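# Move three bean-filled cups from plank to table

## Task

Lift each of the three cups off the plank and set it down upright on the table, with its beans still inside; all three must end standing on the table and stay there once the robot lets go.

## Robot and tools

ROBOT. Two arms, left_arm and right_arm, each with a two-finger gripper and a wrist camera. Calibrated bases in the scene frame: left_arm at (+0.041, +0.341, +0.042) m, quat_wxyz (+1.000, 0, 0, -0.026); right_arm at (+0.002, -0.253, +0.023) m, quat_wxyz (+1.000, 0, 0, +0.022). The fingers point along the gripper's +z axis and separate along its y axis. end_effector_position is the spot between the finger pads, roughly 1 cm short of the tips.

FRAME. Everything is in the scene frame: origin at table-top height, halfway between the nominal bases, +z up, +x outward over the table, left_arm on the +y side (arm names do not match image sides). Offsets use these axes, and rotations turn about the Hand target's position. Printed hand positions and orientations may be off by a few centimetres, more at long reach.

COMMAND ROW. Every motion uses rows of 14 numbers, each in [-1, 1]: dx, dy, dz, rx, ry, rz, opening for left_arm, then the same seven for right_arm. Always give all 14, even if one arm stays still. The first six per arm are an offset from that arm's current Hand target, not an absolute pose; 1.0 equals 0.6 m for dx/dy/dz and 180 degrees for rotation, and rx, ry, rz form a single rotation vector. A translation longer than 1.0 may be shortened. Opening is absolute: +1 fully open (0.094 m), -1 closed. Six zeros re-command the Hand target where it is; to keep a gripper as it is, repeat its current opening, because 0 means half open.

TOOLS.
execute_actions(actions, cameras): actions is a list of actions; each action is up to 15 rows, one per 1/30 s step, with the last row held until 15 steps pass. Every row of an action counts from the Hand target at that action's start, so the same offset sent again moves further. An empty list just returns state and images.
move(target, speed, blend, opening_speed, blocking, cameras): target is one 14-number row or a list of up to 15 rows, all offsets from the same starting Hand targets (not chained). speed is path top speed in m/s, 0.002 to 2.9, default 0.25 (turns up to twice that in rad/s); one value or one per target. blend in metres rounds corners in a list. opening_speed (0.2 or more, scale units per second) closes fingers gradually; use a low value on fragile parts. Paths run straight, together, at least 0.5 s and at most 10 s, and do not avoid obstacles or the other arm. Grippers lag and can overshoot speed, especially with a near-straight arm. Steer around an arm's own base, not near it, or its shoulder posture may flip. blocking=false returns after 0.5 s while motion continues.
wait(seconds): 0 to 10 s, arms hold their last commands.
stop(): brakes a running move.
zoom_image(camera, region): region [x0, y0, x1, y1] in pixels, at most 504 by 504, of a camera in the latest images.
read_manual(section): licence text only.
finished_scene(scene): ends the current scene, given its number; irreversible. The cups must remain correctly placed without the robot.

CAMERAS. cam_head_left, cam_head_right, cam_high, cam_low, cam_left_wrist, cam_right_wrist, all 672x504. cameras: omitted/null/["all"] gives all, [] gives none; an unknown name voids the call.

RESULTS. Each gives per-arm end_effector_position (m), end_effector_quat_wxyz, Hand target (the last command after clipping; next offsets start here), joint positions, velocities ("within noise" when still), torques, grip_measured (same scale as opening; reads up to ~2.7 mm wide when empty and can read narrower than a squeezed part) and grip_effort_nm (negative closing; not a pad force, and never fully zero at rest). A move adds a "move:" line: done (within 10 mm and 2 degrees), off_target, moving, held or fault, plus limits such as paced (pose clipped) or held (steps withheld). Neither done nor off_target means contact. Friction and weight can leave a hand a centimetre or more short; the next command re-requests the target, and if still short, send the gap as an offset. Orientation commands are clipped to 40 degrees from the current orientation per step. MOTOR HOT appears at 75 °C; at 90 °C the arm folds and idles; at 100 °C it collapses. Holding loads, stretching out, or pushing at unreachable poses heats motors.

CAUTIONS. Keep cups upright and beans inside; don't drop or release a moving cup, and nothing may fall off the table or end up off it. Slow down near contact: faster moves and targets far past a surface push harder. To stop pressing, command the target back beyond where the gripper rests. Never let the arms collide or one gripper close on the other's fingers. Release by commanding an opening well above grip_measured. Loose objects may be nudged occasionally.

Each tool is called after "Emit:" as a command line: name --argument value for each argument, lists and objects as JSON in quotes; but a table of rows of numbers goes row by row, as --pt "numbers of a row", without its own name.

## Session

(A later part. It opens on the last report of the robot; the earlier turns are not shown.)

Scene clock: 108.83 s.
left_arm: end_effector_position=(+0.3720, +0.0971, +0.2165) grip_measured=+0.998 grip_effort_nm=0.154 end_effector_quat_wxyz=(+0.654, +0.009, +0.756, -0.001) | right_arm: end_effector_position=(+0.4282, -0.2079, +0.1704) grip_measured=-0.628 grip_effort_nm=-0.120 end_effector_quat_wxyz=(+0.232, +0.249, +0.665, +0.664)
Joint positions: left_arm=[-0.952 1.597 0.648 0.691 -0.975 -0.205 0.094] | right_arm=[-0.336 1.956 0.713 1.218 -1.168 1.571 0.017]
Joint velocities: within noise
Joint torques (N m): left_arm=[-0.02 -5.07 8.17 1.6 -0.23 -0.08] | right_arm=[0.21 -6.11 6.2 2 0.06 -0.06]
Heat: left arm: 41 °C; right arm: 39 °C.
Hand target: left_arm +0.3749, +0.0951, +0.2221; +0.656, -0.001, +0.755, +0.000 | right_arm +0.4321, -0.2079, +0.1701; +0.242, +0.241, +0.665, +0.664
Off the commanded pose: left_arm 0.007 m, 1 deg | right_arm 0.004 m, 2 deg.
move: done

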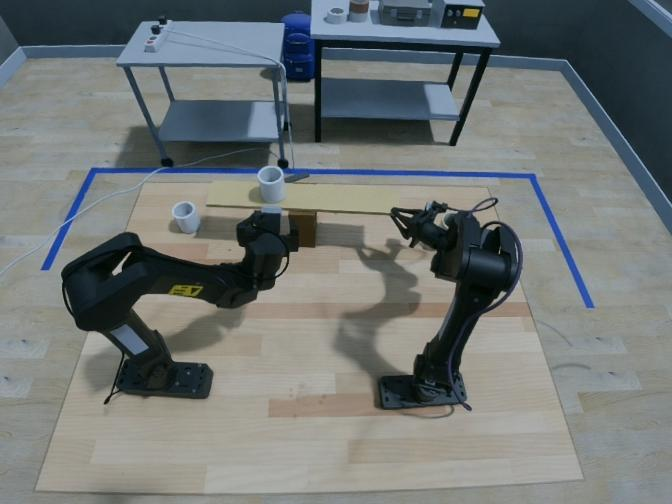

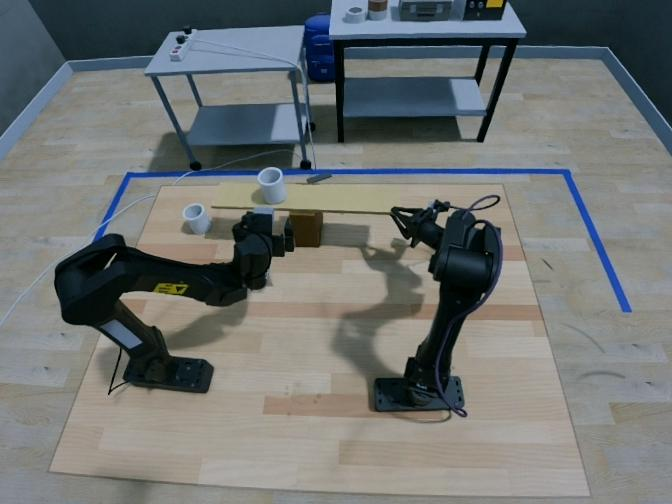

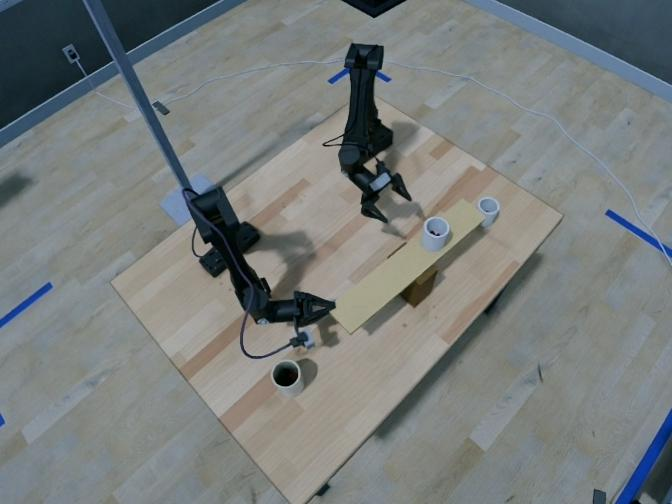

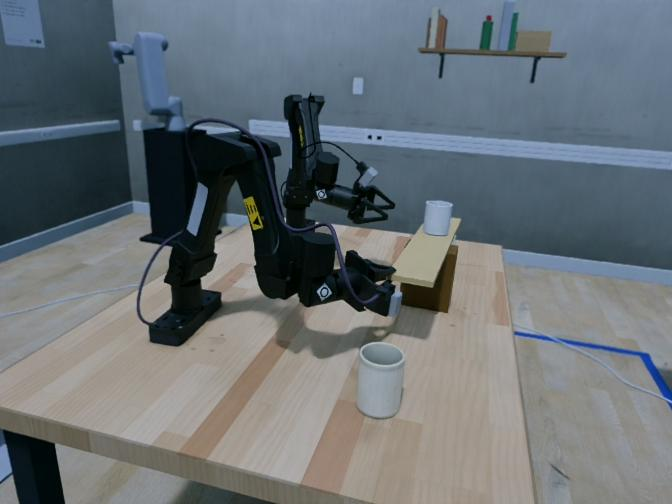

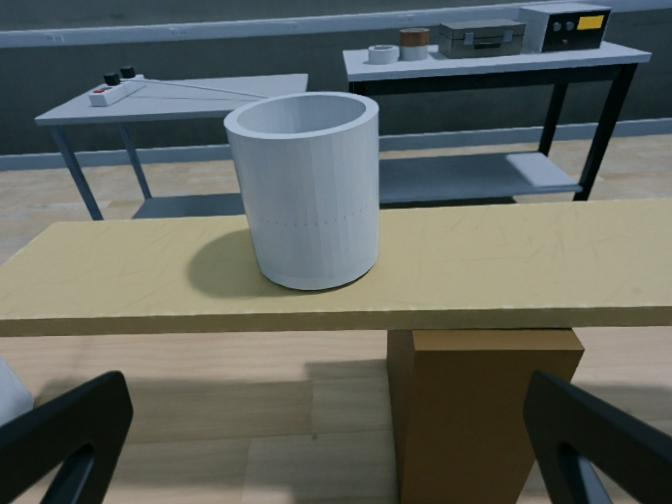

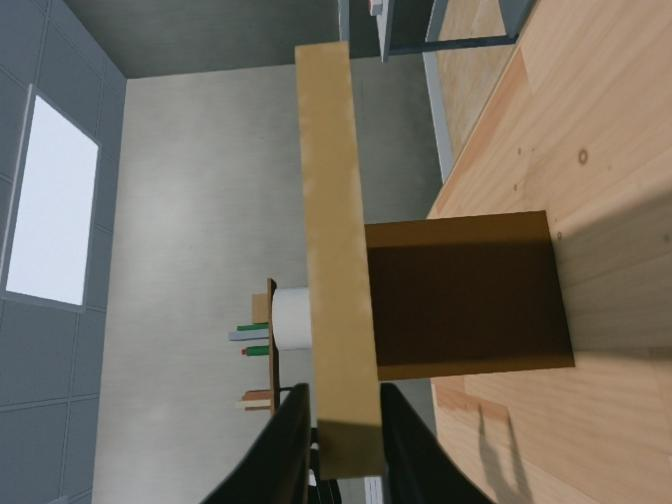

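Emit:
move --pt "0.12 0.0057 -0.02 0 0 0 1 0 0 0 0 0 0 -0.63" --pt "0.17 0.0057 -0.02 0 0 0 1 0 0 0 0 0 0 -0.63" --speed '[0.15,0.08]' --cameras '["cam_left_wrist"]'

Scene clock: 110.73 s.
left_arm: end_effector_position=(+0.4713, +0.1041, +0.2023) grip_measured=+0.998 grip_effort_nm=0.154 end_effector_quat_wxyz=(+0.648, +0.004, +0.762, +0.010) | right_arm: end_effector_position=(+0.4282, -0.2079, +0.1704) grip_measured=-0.628 grip_effort_nm=-0.120 end_effector_quat_wxyz=(+0.232, +0.249, +0.665, +0.664)
Joint positions: left_arm=[-0.703 1.847 0.878 0.747 -0.754 -0.133 0.094] | right_arm=[-0.336 1.956 0.713 1.218 -1.168 1.571 0.017]
Joint velocities: within noise
Joint torques (N m): left_arm=[0.17 -6.56 8.03 2.11 0.03 0.02] | right_arm=[0.21 -6.08 6.19 2.01 0.13 -0.07]
Heat: left arm: 41 °C; right arm: 39 °C.
Hand target: left_arm +0.4770, +0.0985, +0.2102; +0.656, -0.001, +0.755, +0.000 | right_arm +0.4321, -0.2079, +0.1701; +0.242, +0.241, +0.665, +0.664
Off the commanded pose: left_arm 0.011 m, 2 deg | right_arm 0.004 m, 2 deg.
move: off_target (left_arm)
Images, in order (width x height): cam_left_wrist 672x504.

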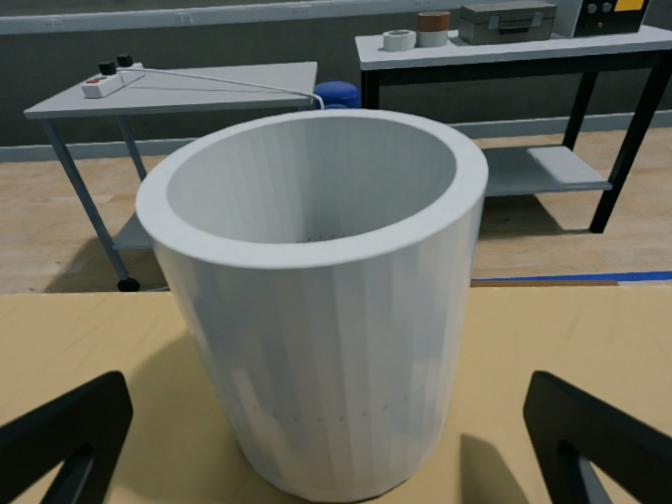

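Emit:
move --pt "0.0783 0.006 0 0 0 0 1 0 0 0 0 0 0 -0.63" --speed '[0.07]' --cameras '["cam_left_wrist"]'

Scene clock: 112.13 s.
left_arm: end_effector_position=(+0.5187, +0.1058, +0.2084) grip_measured=+0.998 grip_effort_nm=0.154 end_effector_quat_wxyz=(+0.656, -0.003, +0.755, +0.002) | right_arm: end_effector_position=(+0.4282, -0.2079, +0.1704) grip_measured=-0.628 grip_effort_nm=-0.120 end_effector_quat_wxyz=(+0.232, +0.249, +0.665, +0.664)
Joint positions: left_arm=[-0.615 1.952 1.026 0.747 -0.667 -0.112 0.094] | right_arm=[-0.336 1.956 0.713 1.218 -1.168 1.571 0.017]
Joint velocities: within noise
Joint torques (N m): left_arm=[0.24 -7.39 8.27 1.85 -0.02 0.03] | right_arm=[0.29 -6.11 6.16 2.04 0.11 -0.1]
Heat: left arm: 41 °C; right arm: 39 °C.
Hand target: left_arm +0.5239, +0.1021, +0.2102; +0.656, -0.001, +0.755, +0.000 | right_arm +0.4321, -0.2079, +0.1701; +0.242, +0.241, +0.665, +0.664
Off the commanded pose: left_arm 0.007 m, 0 deg | right_arm 0.004 m, 2 deg.
move: done
Images, in order (width x height): cam_left_wrist 672x504.

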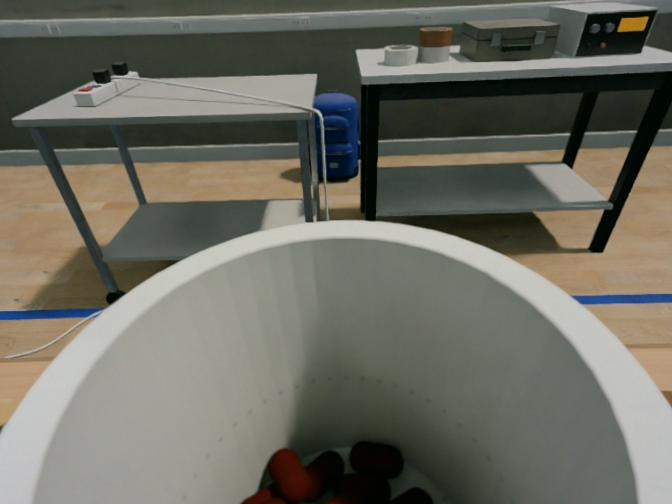

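Emit:
move --pt "-0.022 0 -0.003 0 0 0 1 0 0 0 0 0 0 -0.63" --speed '[0.07]' --cameras '["cam_left_wrist","cam_high"]'

Emit:
zoom_image --camera "cam_high" --region '[360, 170, 480, 270]'

Scene clock: 113.37 s.
left_arm: end_effector_position=(+0.5138, +0.0999, +0.2047) grip_measured=+0.998 grip_effort_nm=0.154 end_effector_quat_wxyz=(+0.653, +0.004, +0.757, -0.001) | right_arm: end_effector_position=(+0.4282, -0.2079, +0.1704) grip_measured=-0.628 grip_effort_nm=-0.120 end_effector_quat_wxyz=(+0.232, +0.249, +0.665, +0.664)
Joint positions: left_arm=[-0.63 1.952 1.017 0.747 -0.667 -0.112 0.094] | right_arm=[-0.336 1.956 0.713 1.218 -1.168 1.571 0.017]
Joint velocities: within noise
Joint torques (N m): left_arm=[-0.31 -9.43 4.97 2.06 -0.17 -0.03] | right_arm=[0.27 -6.06 6.35 2.03 0.09 -0.05]
Heat: left arm: 41 °C; right arm: 39 °C.
Hand target: left_arm +0.5107, +0.1022, +0.2083; +0.656, -0.001, +0.755, +0.000 | right_arm +0.4321, -0.2079, +0.1701; +0.242, +0.241, +0.665, +0.664
Off the commanded pose: left_arm 0.005 m, 1 deg | right_arm 0.004 m, 2 deg.
move: done
Images, in order (width x height): cam_high 672x504, cam_left_wrist 672x504.

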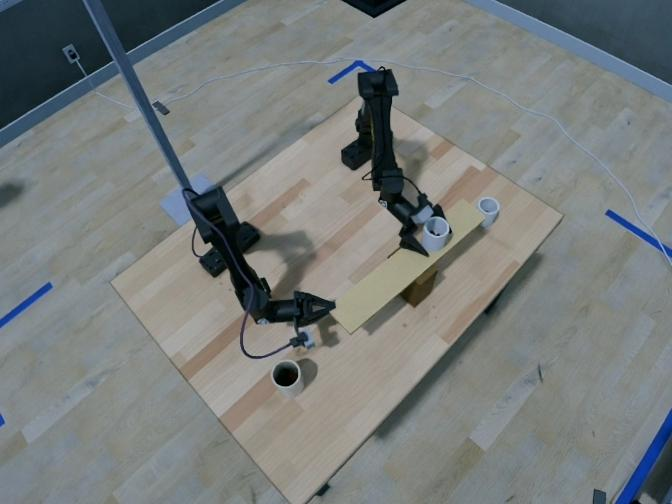

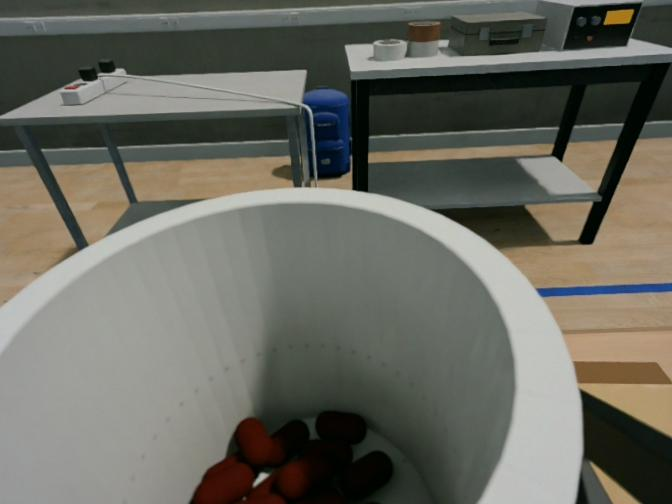

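Scaled by 4.200 from the camera's 672x504 image, which has a finer 960x720 frame.

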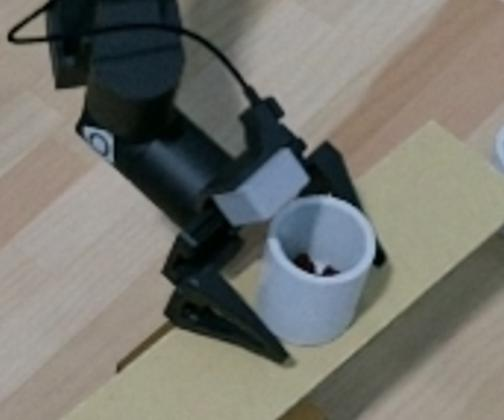

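Emit:
move --pt "-0.005 0.0075 0 0 0 0 1 0 0 0 0 0 0 -0.63" --speed '[0.07]' --cameras '["cam_left_wrist"]'

Scene clock: 114.23 s.
left_arm: end_effector_position=(+0.5110, +0.1021, +0.2030) grip_measured=+0.998 grip_effort_nm=0.159 end_effector_quat_wxyz=(+0.653, +0.004, +0.757, -0.001) | right_arm: end_effector_position=(+0.4282, -0.2079, +0.1704) grip_measured=-0.628 grip_effort_nm=-0.115 end_effector_quat_wxyz=(+0.232, +0.249, +0.665, +0.664)
Joint positions: left_arm=[-0.63 1.946 0.999 0.76 -0.667 -0.114 0.094] | right_arm=[-0.336 1.956 0.713 1.218 -1.168 1.571 0.017]
Joint velocities: within noise
Joint torques (N m): left_arm=[0.02 -10.09 4.63 1.99 -0.14 0.01] | right_arm=[0.14 -6.17 6.24 2.02 0.05 -0.03]
Heat: left arm: 41 °C; right arm: 39 °C.
Hand target: left_arm +0.5078, +0.1066, +0.2084; +0.656, -0.001, +0.755, +0.000 | right_arm +0.4321, -0.2079, +0.1701; +0.242, +0.241, +0.665, +0.664
Off the commanded pose: left_arm 0.008 m, 1 deg | right_arm 0.004 m, 2 deg.
move: done
Images, in order (width x height): cam_left_wrist 672x504.

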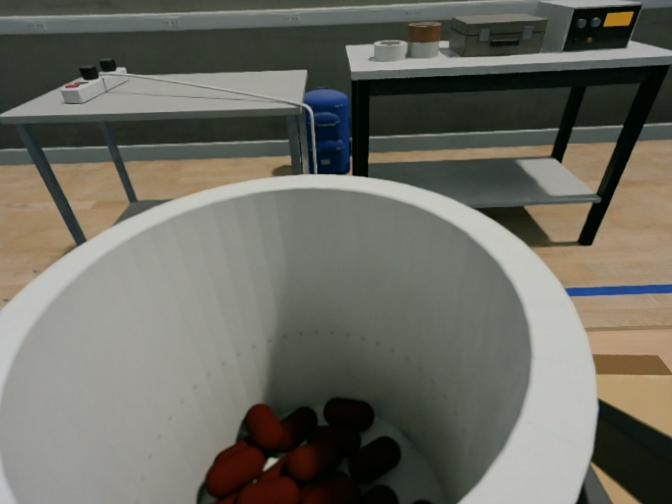

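Emit:
move --pt "0 0.006 0 0 0 0 1 0 0 0 0 0 0 -0.63" --pt "0 0.006 0 0 0 0 0.3 0 0 0 0 0 0 -0.63" --opening_speed 0.3 --speed 0.06 --cameras '["cam_left_wrist","cam_right_wrist","cam_high"]'

Scene clock: 117.67 s.
left_arm: end_effector_position=(+0.5092, +0.1046, +0.2016) grip_measured=+0.370 grip_effort_nm=-0.989 end_effector_quat_wxyz=(+0.652, +0.004, +0.758, +0.000) | right_arm: end_effector_position=(+0.4282, -0.2079, +0.1704) grip_measured=-0.628 grip_effort_nm=-0.115 end_effector_quat_wxyz=(+0.232, +0.249, +0.665, +0.664)
Joint positions: left_arm=[-0.628 1.939 0.986 0.763 -0.667 -0.114 0.064] | right_arm=[-0.336 1.956 0.713 1.218 -1.168 1.571 0.017]
Joint velocities: within noise
Joint torques (N m): left_arm=[0.55 -10.03 4.78 2.01 -0.06 0.01] | right_arm=[0.16 -6.17 6.24 2.01 0.02 -0.08]
Heat: left arm: 40 °C; right arm: 39 °C.
Hand target: left_arm +0.5077, +0.1101, +0.2085; +0.656, -0.001, +0.755, +0.000 | right_arm +0.4321, -0.2079, +0.1701; +0.242, +0.241, +0.665, +0.664
Off the commanded pose: left_arm 0.009 m, 1 deg | right_arm 0.004 m, 2 deg.
move: done
Images, in order (width x height): cam_high 672x504, cam_left_wrist 672x504, cam_right_wrist 672x504.

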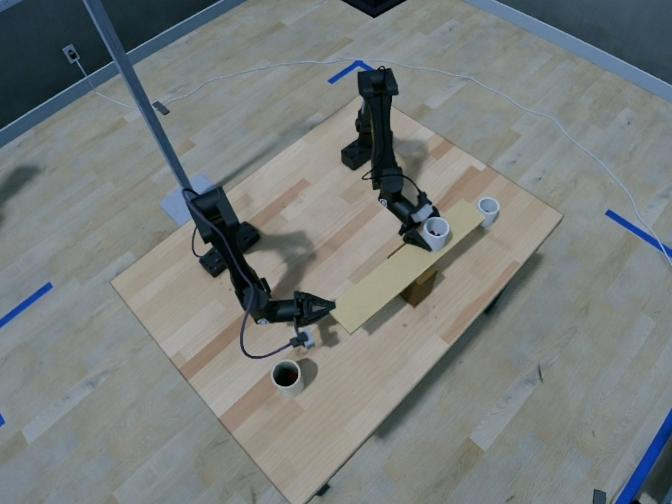

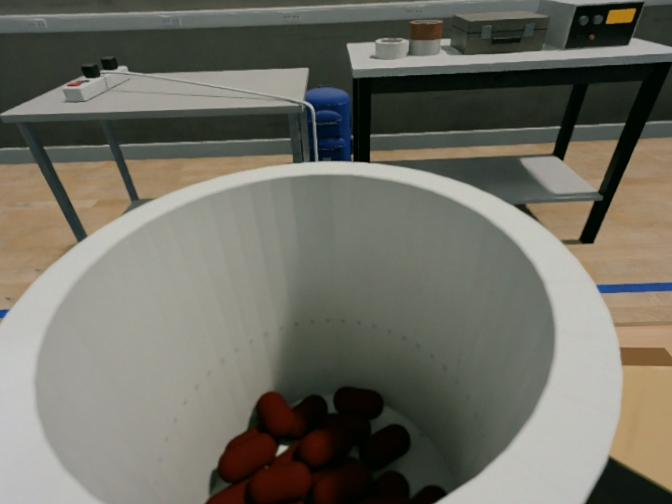

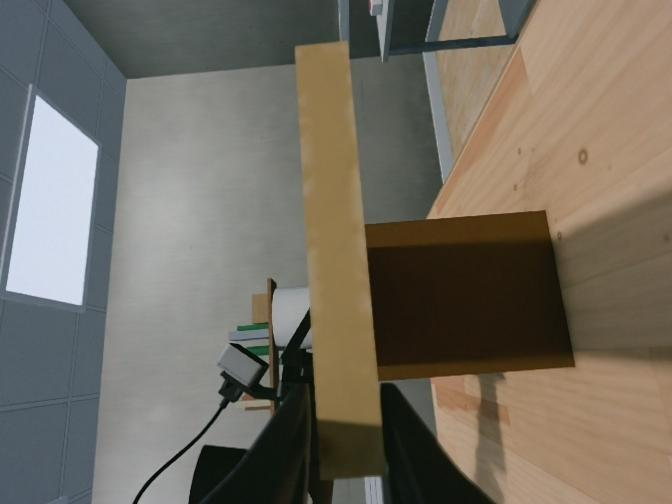

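Lift.

Emit:
move --pt "0 0 0.12 0 -0.015 0 0.25 0 0 0 0 0 0 -0.63" --speed 0.12 --cameras '["cam_left_wrist","cam_right_wrist","cam_low"]'

Scene clock: 119.13 s.
left_arm: end_effector_position=(+0.5029, +0.1097, +0.2429) grip_measured=+0.369 grip_effort_nm=-0.994 end_effector_quat_wxyz=(+0.644, +0.023, +0.764, +0.018) | right_arm: end_effector_position=(+0.4282, -0.2079, +0.1704) grip_measured=-0.628 grip_effort_nm=-0.120 end_effector_quat_wxyz=(+0.232, +0.249, +0.665, +0.664)
Joint positions: left_arm=[-0.628 1.808 1.031 0.56 -0.667 -0.077 0.064] | right_arm=[-0.336 1.956 0.713 1.218 -1.168 1.571 0.017]
Joint velocities: within noise
Joint torques (N m): left_arm=[0.35 -10.33 9.32 2.29 -0.13 0.02] | right_arm=[0.27 -6.15 6.15 2.01 0.06 -0.07]
Heat: left arm: 41 °C; right arm: 39 °C.
Hand target: left_arm +0.5077, +0.1101, +0.2805; +0.674, -0.001, +0.739, +0.000 | right_arm +0.4320, -0.2079, +0.1701; +0.242, +0.241, +0.665, +0.664
Off the commanded pose: left_arm 0.038 m, 6 deg | right_arm 0.004 m, 2 deg.
move: off_target (left_arm)
Images, in order (width x height): cam_low 672x504, cam_left_wrist 672x504, cam_right_wrist 672x504.

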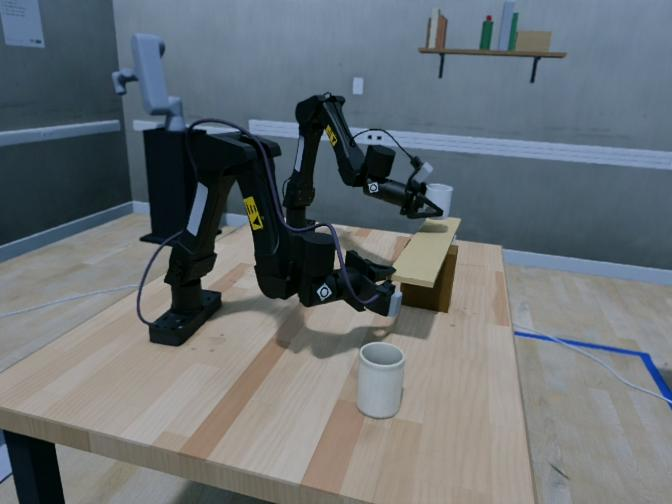

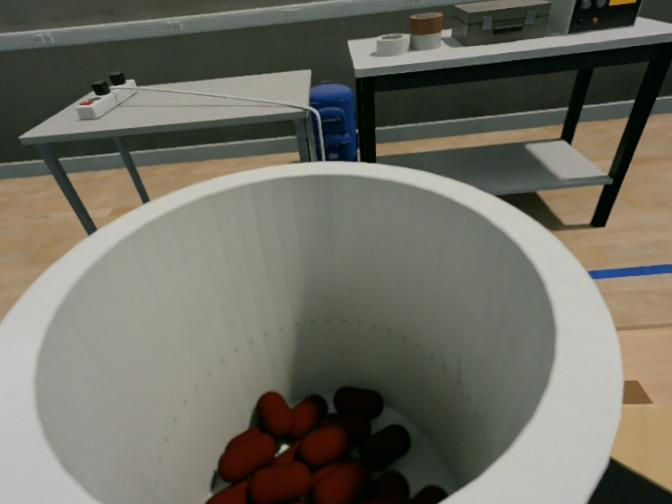

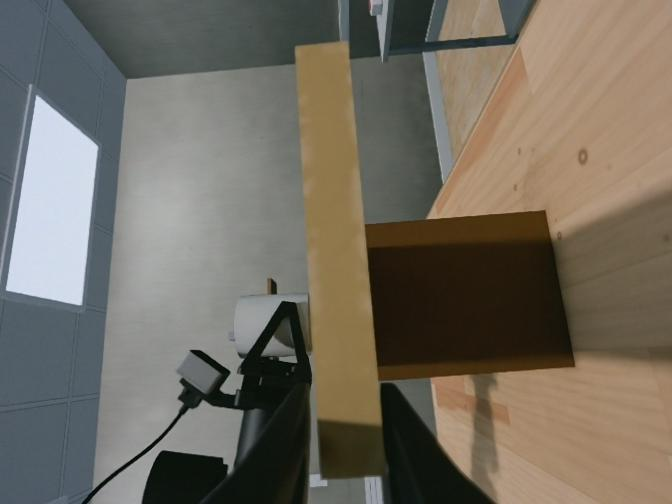

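Emit:
move --pt "-0.146 -0.05 -0.0175 0 0 -0.08 0.25 0 0 0 0 0 0 -0.63" --pt "-0.2795 -0.1835 -0.0675 0 0 -0.267 0.25 0 0 0 0 0 0 -0.63" --pt "-0.2795 -0.1835 -0.276 0 0 -0.267 0.25 0 0 0 0 0 0 -0.63" --speed '[0.2,0.2,0.15]' --blend '[0.03,0.03,0]'

Scene clock: 123.33 s.
left_arm: end_effector_position=(+0.3393, +0.0068, +0.0925) grip_measured=+0.369 grip_effort_nm=-0.999 end_effector_quat_wxyz=(+0.585, +0.308, +0.706, -0.254) | right_arm: end_effector_position=(+0.4282, -0.2079, +0.1703) grip_measured=-0.628 grip_effort_nm=-0.120 end_effector_quat_wxyz=(+0.231, +0.249, +0.665, +0.664)
Joint positions: left_arm=[-0.806 2.113 0.49 1.436 -0.036 -0.006 0.064] | right_arm=[-0.336 1.956 0.713 1.217 -1.168 1.571 0.017]
Joint velocities: within noise
Joint torques (N m): left_arm=[-0.28 -6.52 3.59 3.1 0.11 0.04] | right_arm=[0.27 -6.09 6.19 2.04 0.08 -0.06]
Heat: left arm: 42 °C; right arm: 39 °C.
Hand target: left_arm +0.3401, +0.0001, +0.1149; +0.615, +0.300, +0.675, -0.275 | right_arm +0.4320, -0.2079, +0.1701; +0.242, +0.241, +0.665, +0.664
Off the commanded pose: left_arm 0.023 m, 5 deg | right_arm 0.004 m, 2 deg.
move: off_target (left_arm)

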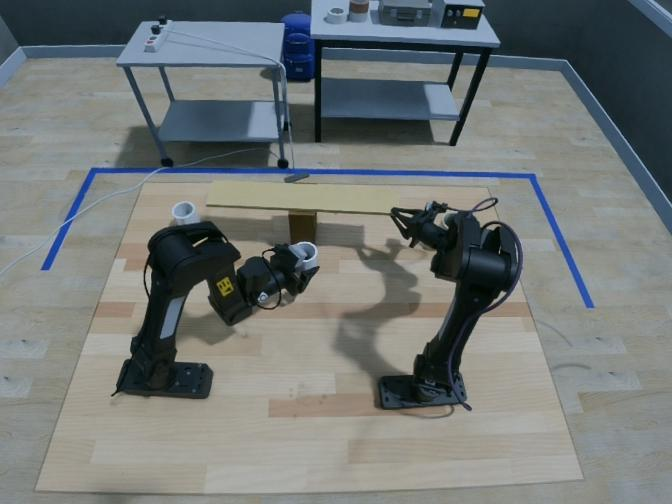

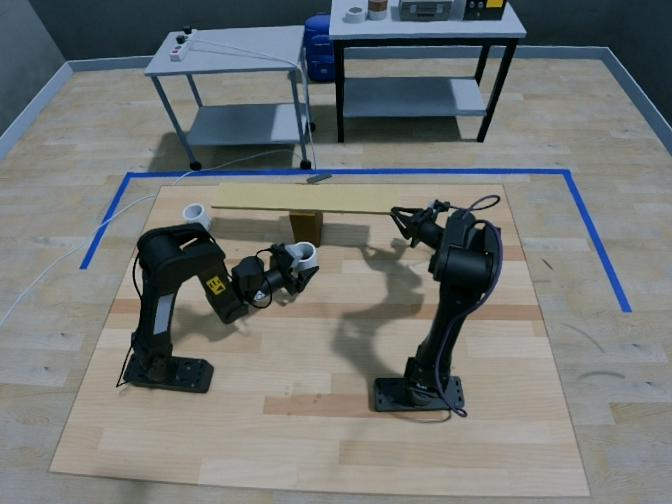

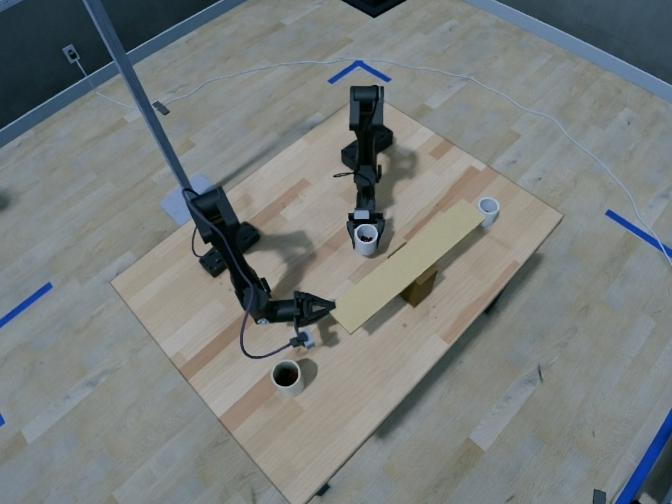

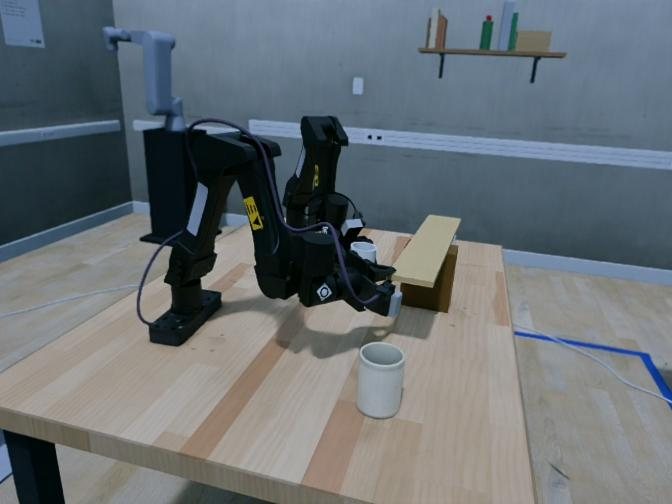

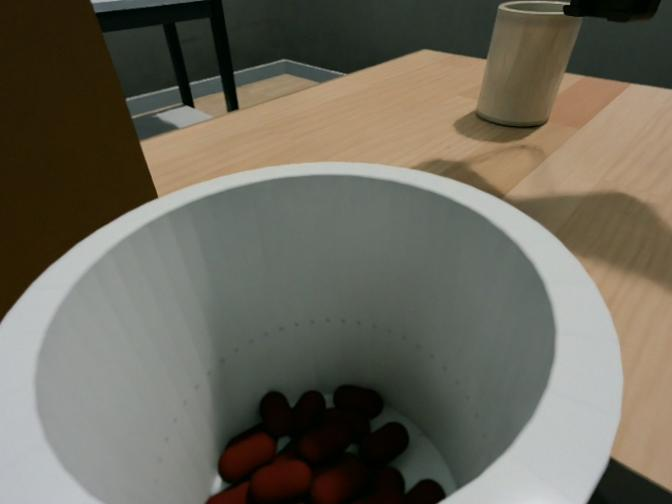

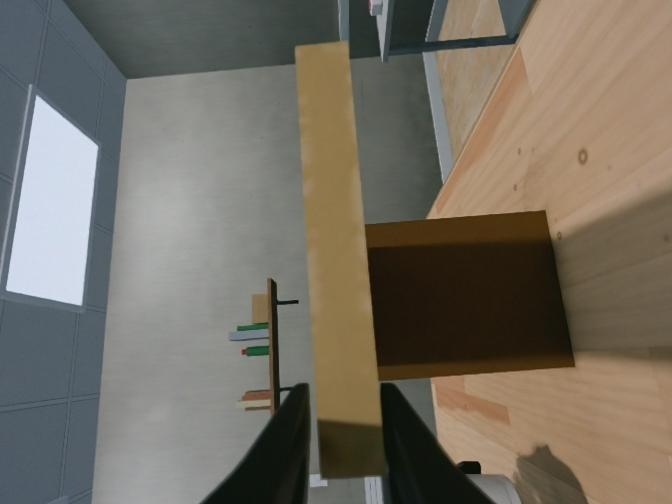

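Emit:
move --pt "0.033 -0.037 -0.055 -0.006 -0.006 0 0.25 0 0 0 0 0 0 -0.63" --speed 0.1 --cameras '["cam_left_wrist"]'

Emit:
move --pt "0 0 -0.018 0 0 0 0.25 0 0 0 0 0 0 -0.63" --speed 0.05 --cameras '["cam_left_wrist"]'

Scene clock: 124.63 s.
left_arm: end_effector_position=(+0.3555, -0.0123, +0.0561) grip_measured=+0.369 grip_effort_nm=-0.994 end_effector_quat_wxyz=(+0.581, +0.310, +0.709, -0.252) | right_arm: end_effector_position=(+0.4282, -0.2079, +0.1703) grip_measured=-0.628 grip_effort_nm=-0.115 end_effector_quat_wxyz=(+0.231, +0.249, +0.665, +0.664)
Joint positions: left_arm=[-0.806 2.31 0.623 1.488 -0.035 -0.004 0.064] | right_arm=[-0.336 1.956 0.713 1.217 -1.168 1.571 0.017]
Joint velocities: within noise
Joint torques (N m): left_arm=[-0.21 -7.43 4.55 3.1 0.12 0.02] | right_arm=[0.16 -6.05 6.16 2.02 0.07 -0.03]
Heat: left arm: 43 °C; right arm: 39 °C.
Hand target: left_arm +0.3598, -0.0221, +0.0818; +0.624, +0.297, +0.667, -0.278 | right_arm +0.4320, -0.2079, +0.1701; +0.242, +0.241, +0.665, +0.664
Off the commanded pose: left_arm 0.028 m, 8 deg | right_arm 0.004 m, 2 deg.
joint sent to its limit (left arm) — joint 4 (wrist pitch), upper limit. The joint targets still meet the commanded pose.
move: off_target (left_arm)
Images, in order (width x height): cam_left_wrist 672x504.

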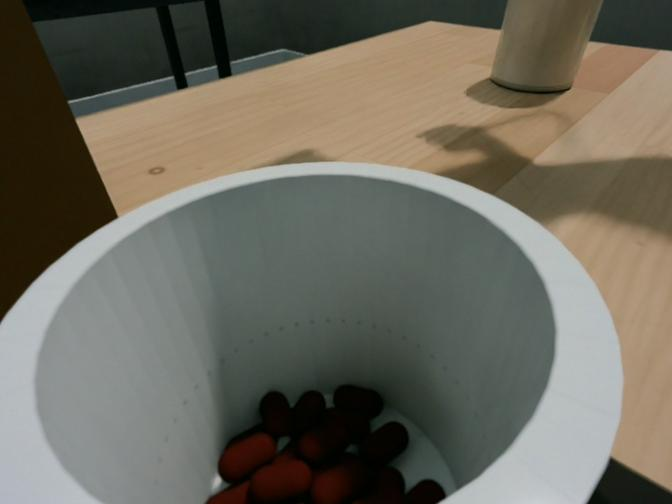

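Scene clock: 125.37 s.
left_arm: end_effector_position=(+0.3555, -0.0123, +0.0465) grip_measured=+0.369 grip_effort_nm=-0.994 end_effector_quat_wxyz=(+0.576, +0.313, +0.713, -0.249) | right_arm: end_effector_position=(+0.4282, -0.2079, +0.1703) grip_measured=-0.628 grip_effort_nm=-0.115 end_effector_quat_wxyz=(+0.231, +0.249, +0.665, +0.664)
Joint positions: left_arm=[-0.806 2.338 0.633 1.49 -0.035 -0.003 0.064] | right_arm=[-0.336 1.956 0.713 1.217 -1.168 1.571 0.017]
Joint velocities: within noise
Joint torques (N m): left_arm=[-0.23 -7.45 4.46 3.06 0.11 0] | right_arm=[0.13 -6.12 6.24 2.01 0.07 -0.05]
Heat: left arm: 43 °C; right arm: 39 °C.
Hand target: left_arm +0.3598, -0.0222, +0.0709; +0.624, +0.297, +0.667, -0.278 | right_arm +0.4320, -0.2079, +0.1701; +0.242, +0.241, +0.665, +0.664
Off the commanded pose: left_arm 0.027 m, 9 deg | right_arm 0.004 m, 2 deg.
joint sent to its limit (left arm) — joint 4 (wrist pitch), upper limit. The joint targets are off in orientation, not in position.
move: off_target (left_arm)
Images, in order (width x height): cam_left_wrist 672x504.

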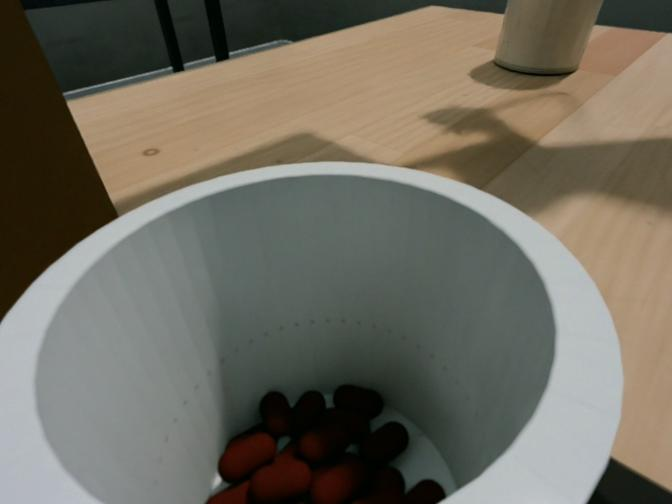

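Emit:
move --pt "0 0 0.01 0 0 0 0.25 0 0 0 0 0 0 -0.63" --pt "0.04 -0.044 0.012 0 0 0 0.25 0 0 0 0 0 0 -0.63" --speed 0.08 --cameras '["cam_left_wrist"]'

Scene clock: 127.07 s.
left_arm: end_effector_position=(+0.3806, -0.0421, +0.0632) grip_measured=+0.369 grip_effort_nm=-0.989 end_effector_quat_wxyz=(+0.605, +0.302, +0.687, -0.265) | right_arm: end_effector_position=(+0.4282, -0.2079, +0.1703) grip_measured=-0.628 grip_effort_nm=-0.125 end_effector_quat_wxyz=(+0.231, +0.249, +0.665, +0.664)
Joint positions: left_arm=[-0.806 2.387 0.787 1.473 -0.031 -0.003 0.064] | right_arm=[-0.336 1.956 0.713 1.217 -1.168 1.571 0.017]
Joint velocities: within noise
Joint torques (N m): left_arm=[0.09 -8.25 4.88 2.62 0.12 0.02] | right_arm=[0.21 -6.15 6.22 2.05 0.07 -0.09]
Heat: left arm: 43 °C; right arm: 40 °C.
Hand target: left_arm +0.3838, -0.0485, +0.0781; +0.624, +0.297, +0.667, -0.278 | right_arm +0.4320, -0.2079, +0.1701; +0.242, +0.241, +0.665, +0.664
Off the commanded pose: left_arm 0.017 m, 4 deg | right_arm 0.004 m, 2 deg.
move: off_target (left_arm)
Images, in order (width x height): cam_left_wrist 672x504.

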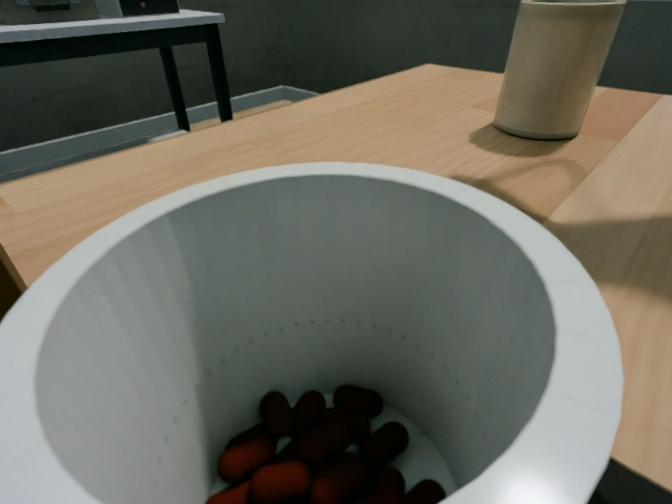

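Emit:
move --pt "0 0 -0.022 0 0 0 0.25 0 0 0 0 0 0 -0.63" --speed 0.05 --cameras '[]'

Emit:
move --pt "0 0 -0.012 0 0 0 0.25 0 0 0 0 0 0 -0.63" --speed 0.04 --cameras '["cam_left_wrist"]'

Scene clock: 128.00 s.
left_arm: end_effector_position=(+0.3793, -0.0407, +0.0422) grip_measured=+0.369 grip_effort_nm=-0.999 end_effector_quat_wxyz=(+0.593, +0.307, +0.698, -0.259) | right_arm: end_effector_position=(+0.4282, -0.2079, +0.1703) grip_measured=-0.628 grip_effort_nm=-0.120 end_effector_quat_wxyz=(+0.231, +0.249, +0.665, +0.664)
Joint positions: left_arm=[-0.806 2.439 0.799 1.477 -0.031 -0.001 0.064] | right_arm=[-0.336 1.956 0.713 1.217 -1.168 1.571 0.017]
Joint velocities: within noise
Joint torques (N m): left_arm=[0.09 -8.17 4.85 3 0.11 0.01] | right_arm=[0.23 -6.06 6.31 2.04 0.07 -0.06]
Heat: left arm: 44 °C; right arm: 40 °C.
Hand target: left_arm +0.3838, -0.0485, +0.0651; +0.624, +0.297, +0.667, -0.278 | right_arm +0.4320, -0.2079, +0.1701; +0.242, +0.241, +0.665, +0.664
Off the commanded pose: left_arm 0.024 m, 6 deg | right_arm 0.004 m, 2 deg.
move: off_target (left_arm)
No camera images: "cameras" was empty.

Scene clock: 128.80 s.
left_arm: end_effector_position=(+0.3810, -0.0427, +0.0419) grip_measured=+0.369 grip_effort_nm=-0.994 end_effector_quat_wxyz=(+0.601, +0.305, +0.690, -0.262) | right_arm: end_effector_position=(+0.4282, -0.2079, +0.1703) grip_measured=-0.628 grip_effort_nm=-0.120 end_effector_quat_wxyz=(+0.231, +0.249, +0.665, +0.664)
Joint positions: left_arm=[-0.806 2.465 0.815 1.51 -0.031 0.001 0.064] | right_arm=[-0.336 1.956 0.713 1.217 -1.168 1.571 0.017]
Joint velocities: within noise
Joint torques (N m): left_arm=[0.08 -7.88 4.49 2.84 0.12 -0.01] | right_arm=[0.14 -6.24 6.23 2.01 0.06 -0.08]
Heat: left arm: 44 °C; right arm: 40 °C.
Hand target: left_arm +0.3839, -0.0486, +0.0579; +0.624, +0.297, +0.667, -0.278 | right_arm +0.4320, -0.2079, +0.1701; +0.242, +0.241, +0.665, +0.664
Off the commanded pose: left_arm 0.017 m, 4 deg | right_arm 0.004 m, 2 deg.
move: off_target (left_arm)
Images, in order (width x height): cam_left_wrist 672x504.

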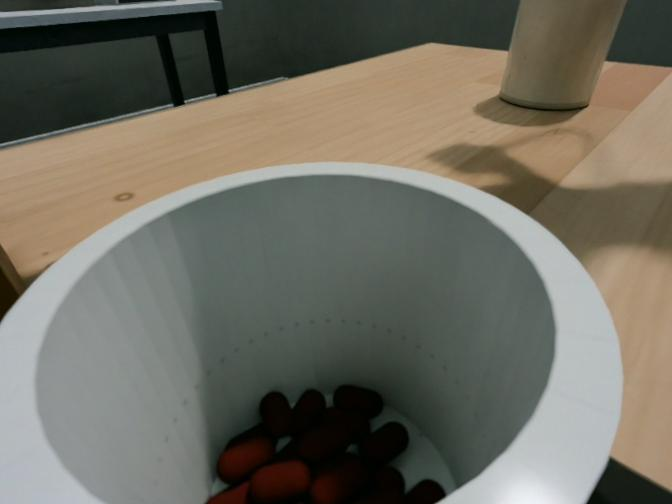

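Emit:
move --pt "0 0 -0.01 0 0 0 0.25 0 0 0 0 0 0 -0.63" --speed 0.04 --cameras '["cam_left_wrist","cam_low"]'

Emit:
zoom_image --camera "cam_low" --region '[300, 180, 460, 300]'

Scene clock: 129.63 s.
left_arm: end_effector_position=(+0.3824, -0.0444, +0.0415) grip_measured=+0.369 grip_effort_nm=-0.994 end_effector_quat_wxyz=(+0.604, +0.305, +0.688, -0.262) | right_arm: end_effector_position=(+0.4282, -0.2079, +0.1703) grip_measured=-0.628 grip_effort_nm=-0.120 end_effector_quat_wxyz=(+0.231, +0.249, +0.665, +0.664)
Joint positions: left_arm=[-0.806 2.475 0.826 1.515 -0.031 0.005 0.064] | right_arm=[-0.336 1.956 0.713 1.217 -1.168 1.571 0.017]
Joint velocities: within noise
Joint torques (N m): left_arm=[0.03 -7.51 4.16 2.81 0.11 -0.02] | right_arm=[0.36 -6.2 6.28 2.01 0.05 -0.07]
Heat: left arm: 44 °C; right arm: 40 °C.
Hand target: left_arm +0.3838, -0.0486, +0.0519; +0.624, +0.297, +0.667, -0.278 | right_arm +0.4320, -0.2079, +0.1701; +0.242, +0.241, +0.665, +0.664
Off the commanded pose: left_arm 0.011 m, 4 deg | right_arm 0.004 m, 2 deg.
joint sent to its limit (left arm) — joint 4 (wrist pitch), upper limit. The joint targets still meet the commanded pose.
move: off_target (left_arm)
Images, in order (width x height): cam_low 672x504, cam_left_wrist 672x504.

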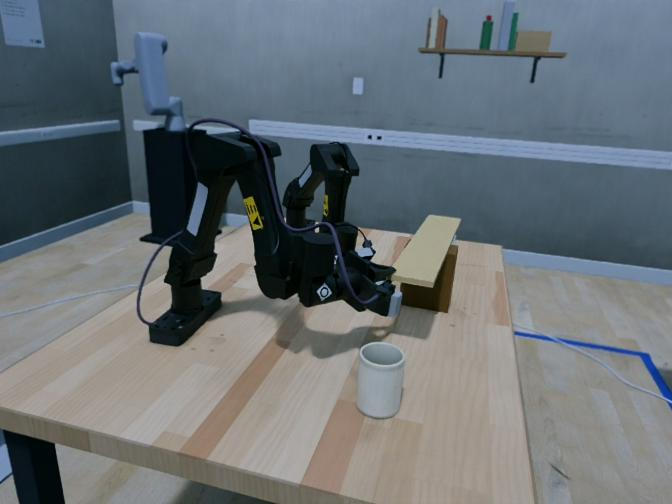

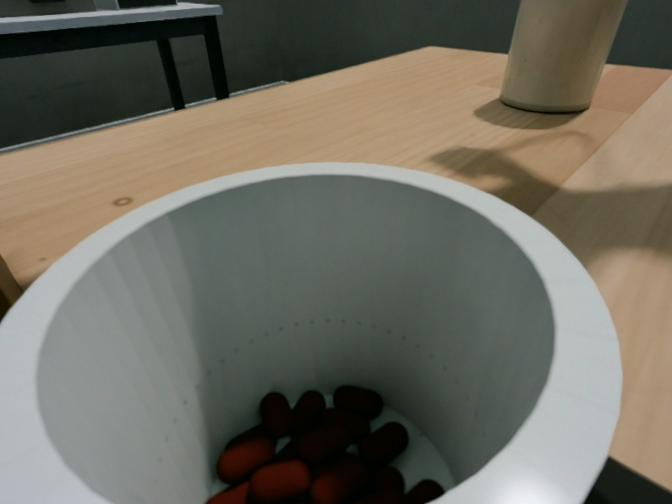

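Scaled by 3.150 from the camera's 672x504 image, which has a finer 960x720 frame.

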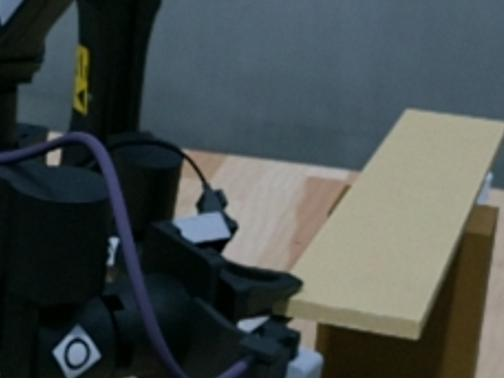

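Release gently, open, and retreat along the heading (−0.67, +0.74).

Emit:
move --pt "0 0 0 0 0 0 0.55 0 0 0 0 0 0 -0.63" --opening_speed 0.2 --cameras '["cam_left_wrist"]'

Emit:
move --pt "0 0 0 0 0 0 1 0 0 0 0 0 0 -0.63" --pt "-0.145 0.162 0.02 0 0 0 1 0 0 0 0 0 0 -0.63" --pt "-0.145 0.2 0.3 0 0 0 1 0 0 0 0 0 0 -0.63" --speed '[0.1,0.12,0.2]' --blend '[0,0.02,0]'

Scene clock: 131.57 s.
left_arm: end_effector_position=(+0.3821, -0.0443, +0.0404) grip_measured=+0.548 grip_effort_nm=0.159 end_effector_quat_wxyz=(+0.603, +0.306, +0.688, -0.261) | right_arm: end_effector_position=(+0.4282, -0.2079, +0.1703) grip_measured=-0.628 grip_effort_nm=-0.120 end_effector_quat_wxyz=(+0.231, +0.249, +0.665, +0.664)
Joint positions: left_arm=[-0.806 2.477 0.826 1.515 -0.03 0.006 0.073] | right_arm=[-0.336 1.956 0.713 1.217 -1.168 1.571 0.017]
Joint velocities: within noise
Joint torques (N m): left_arm=[0.09 -7.65 4.15 2.8 0.11 -0.06] | right_arm=[0.29 -6.16 6.28 2.05 0.08 -0.03]
Heat: left arm: 44 °C; right arm: 40 °C.
Hand target: left_arm +0.3838, -0.0485, +0.0518; +0.624, +0.297, +0.667, -0.278 | right_arm +0.4320, -0.2079, +0.1701; +0.242, +0.241, +0.665, +0.664
Off the commanded pose: left_arm 0.012 m, 4 deg | right_arm 0.004 m, 2 deg.
joint sent to its limit (left arm) — joint 4 (wrist pitch), upper limit. The joint targets still meet the commanded pose.
move: off_target (left_arm)
Images, in order (width x height): cam_left_wrist 672x504.

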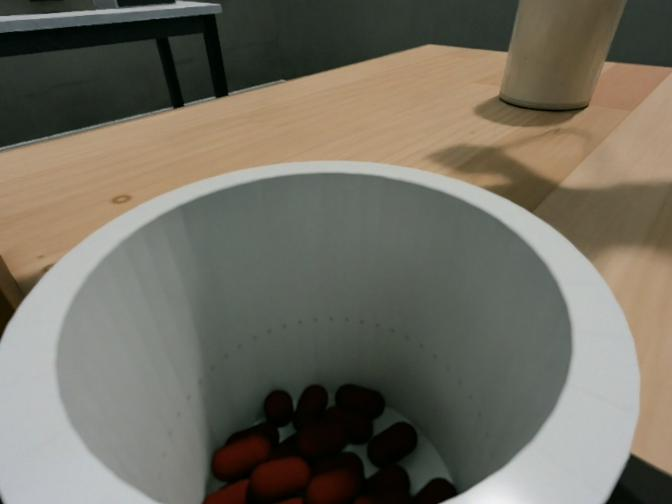

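Scene clock: 135.33 s.
left_arm: end_effector_position=(+0.2943, +0.0746, +0.2189) grip_measured=+0.998 grip_effort_nm=0.154 end_effector_quat_wxyz=(+0.616, +0.297, +0.676, -0.273) | right_arm: end_effector_position=(+0.4282, -0.2079, +0.1703) grip_measured=-0.628 grip_effort_nm=-0.115 end_effector_quat_wxyz=(+0.231, +0.249, +0.665, +0.664)
Joint positions: left_arm=[-0.743 1.227 0.261 0.875 0.035 0 0.094] | right_arm=[-0.336 1.956 0.713 1.217 -1.168 1.571 0.017]
Joint velocities: within noise
Joint torques (N m): left_arm=[0.46 -3.73 8.27 1.99 0.12 0.04] | right_arm=[0.08 -6.06 6.12 2 0.07 -0.07]
Heat: left arm: 44 °C; right arm: 40 °C.
Hand target: left_arm +0.2969, +0.0715, +0.2318; +0.624, +0.297, +0.667, -0.278 | right_arm +0.4320, -0.2079, +0.1701; +0.242, +0.241, +0.665, +0.664
Off the commanded pose: left_arm 0.014 m, 2 deg | right_arm 0.004 m, 2 deg.
move: off_target (left_arm)

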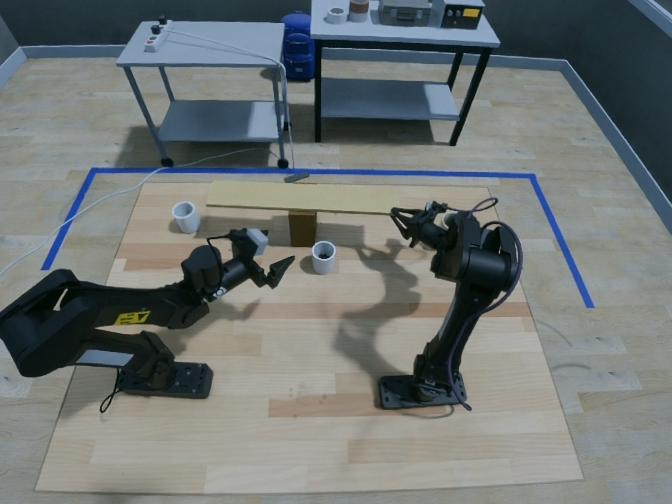

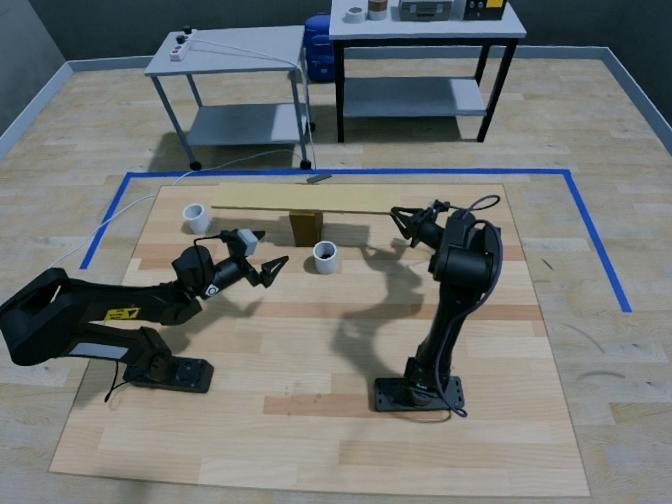

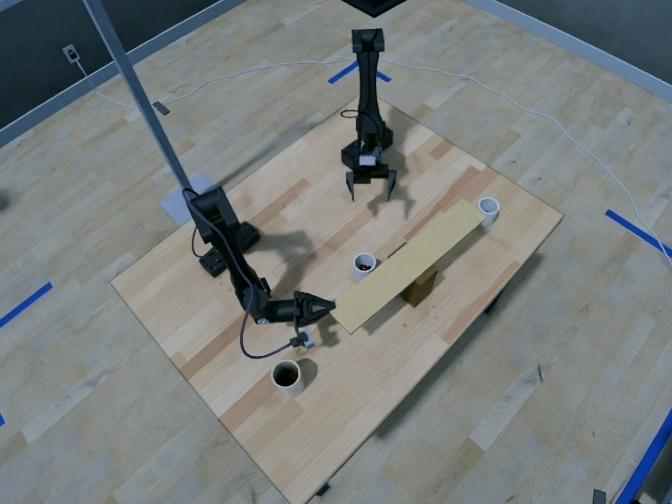

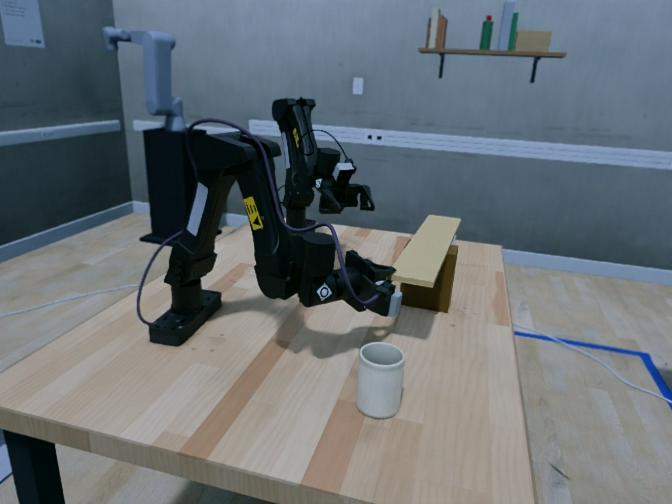

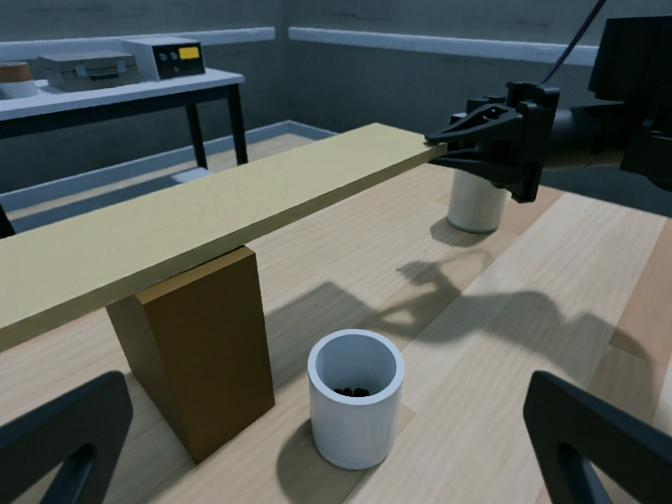

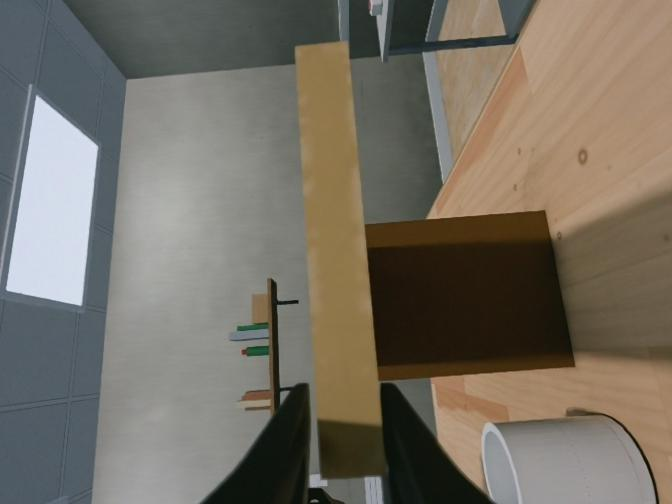

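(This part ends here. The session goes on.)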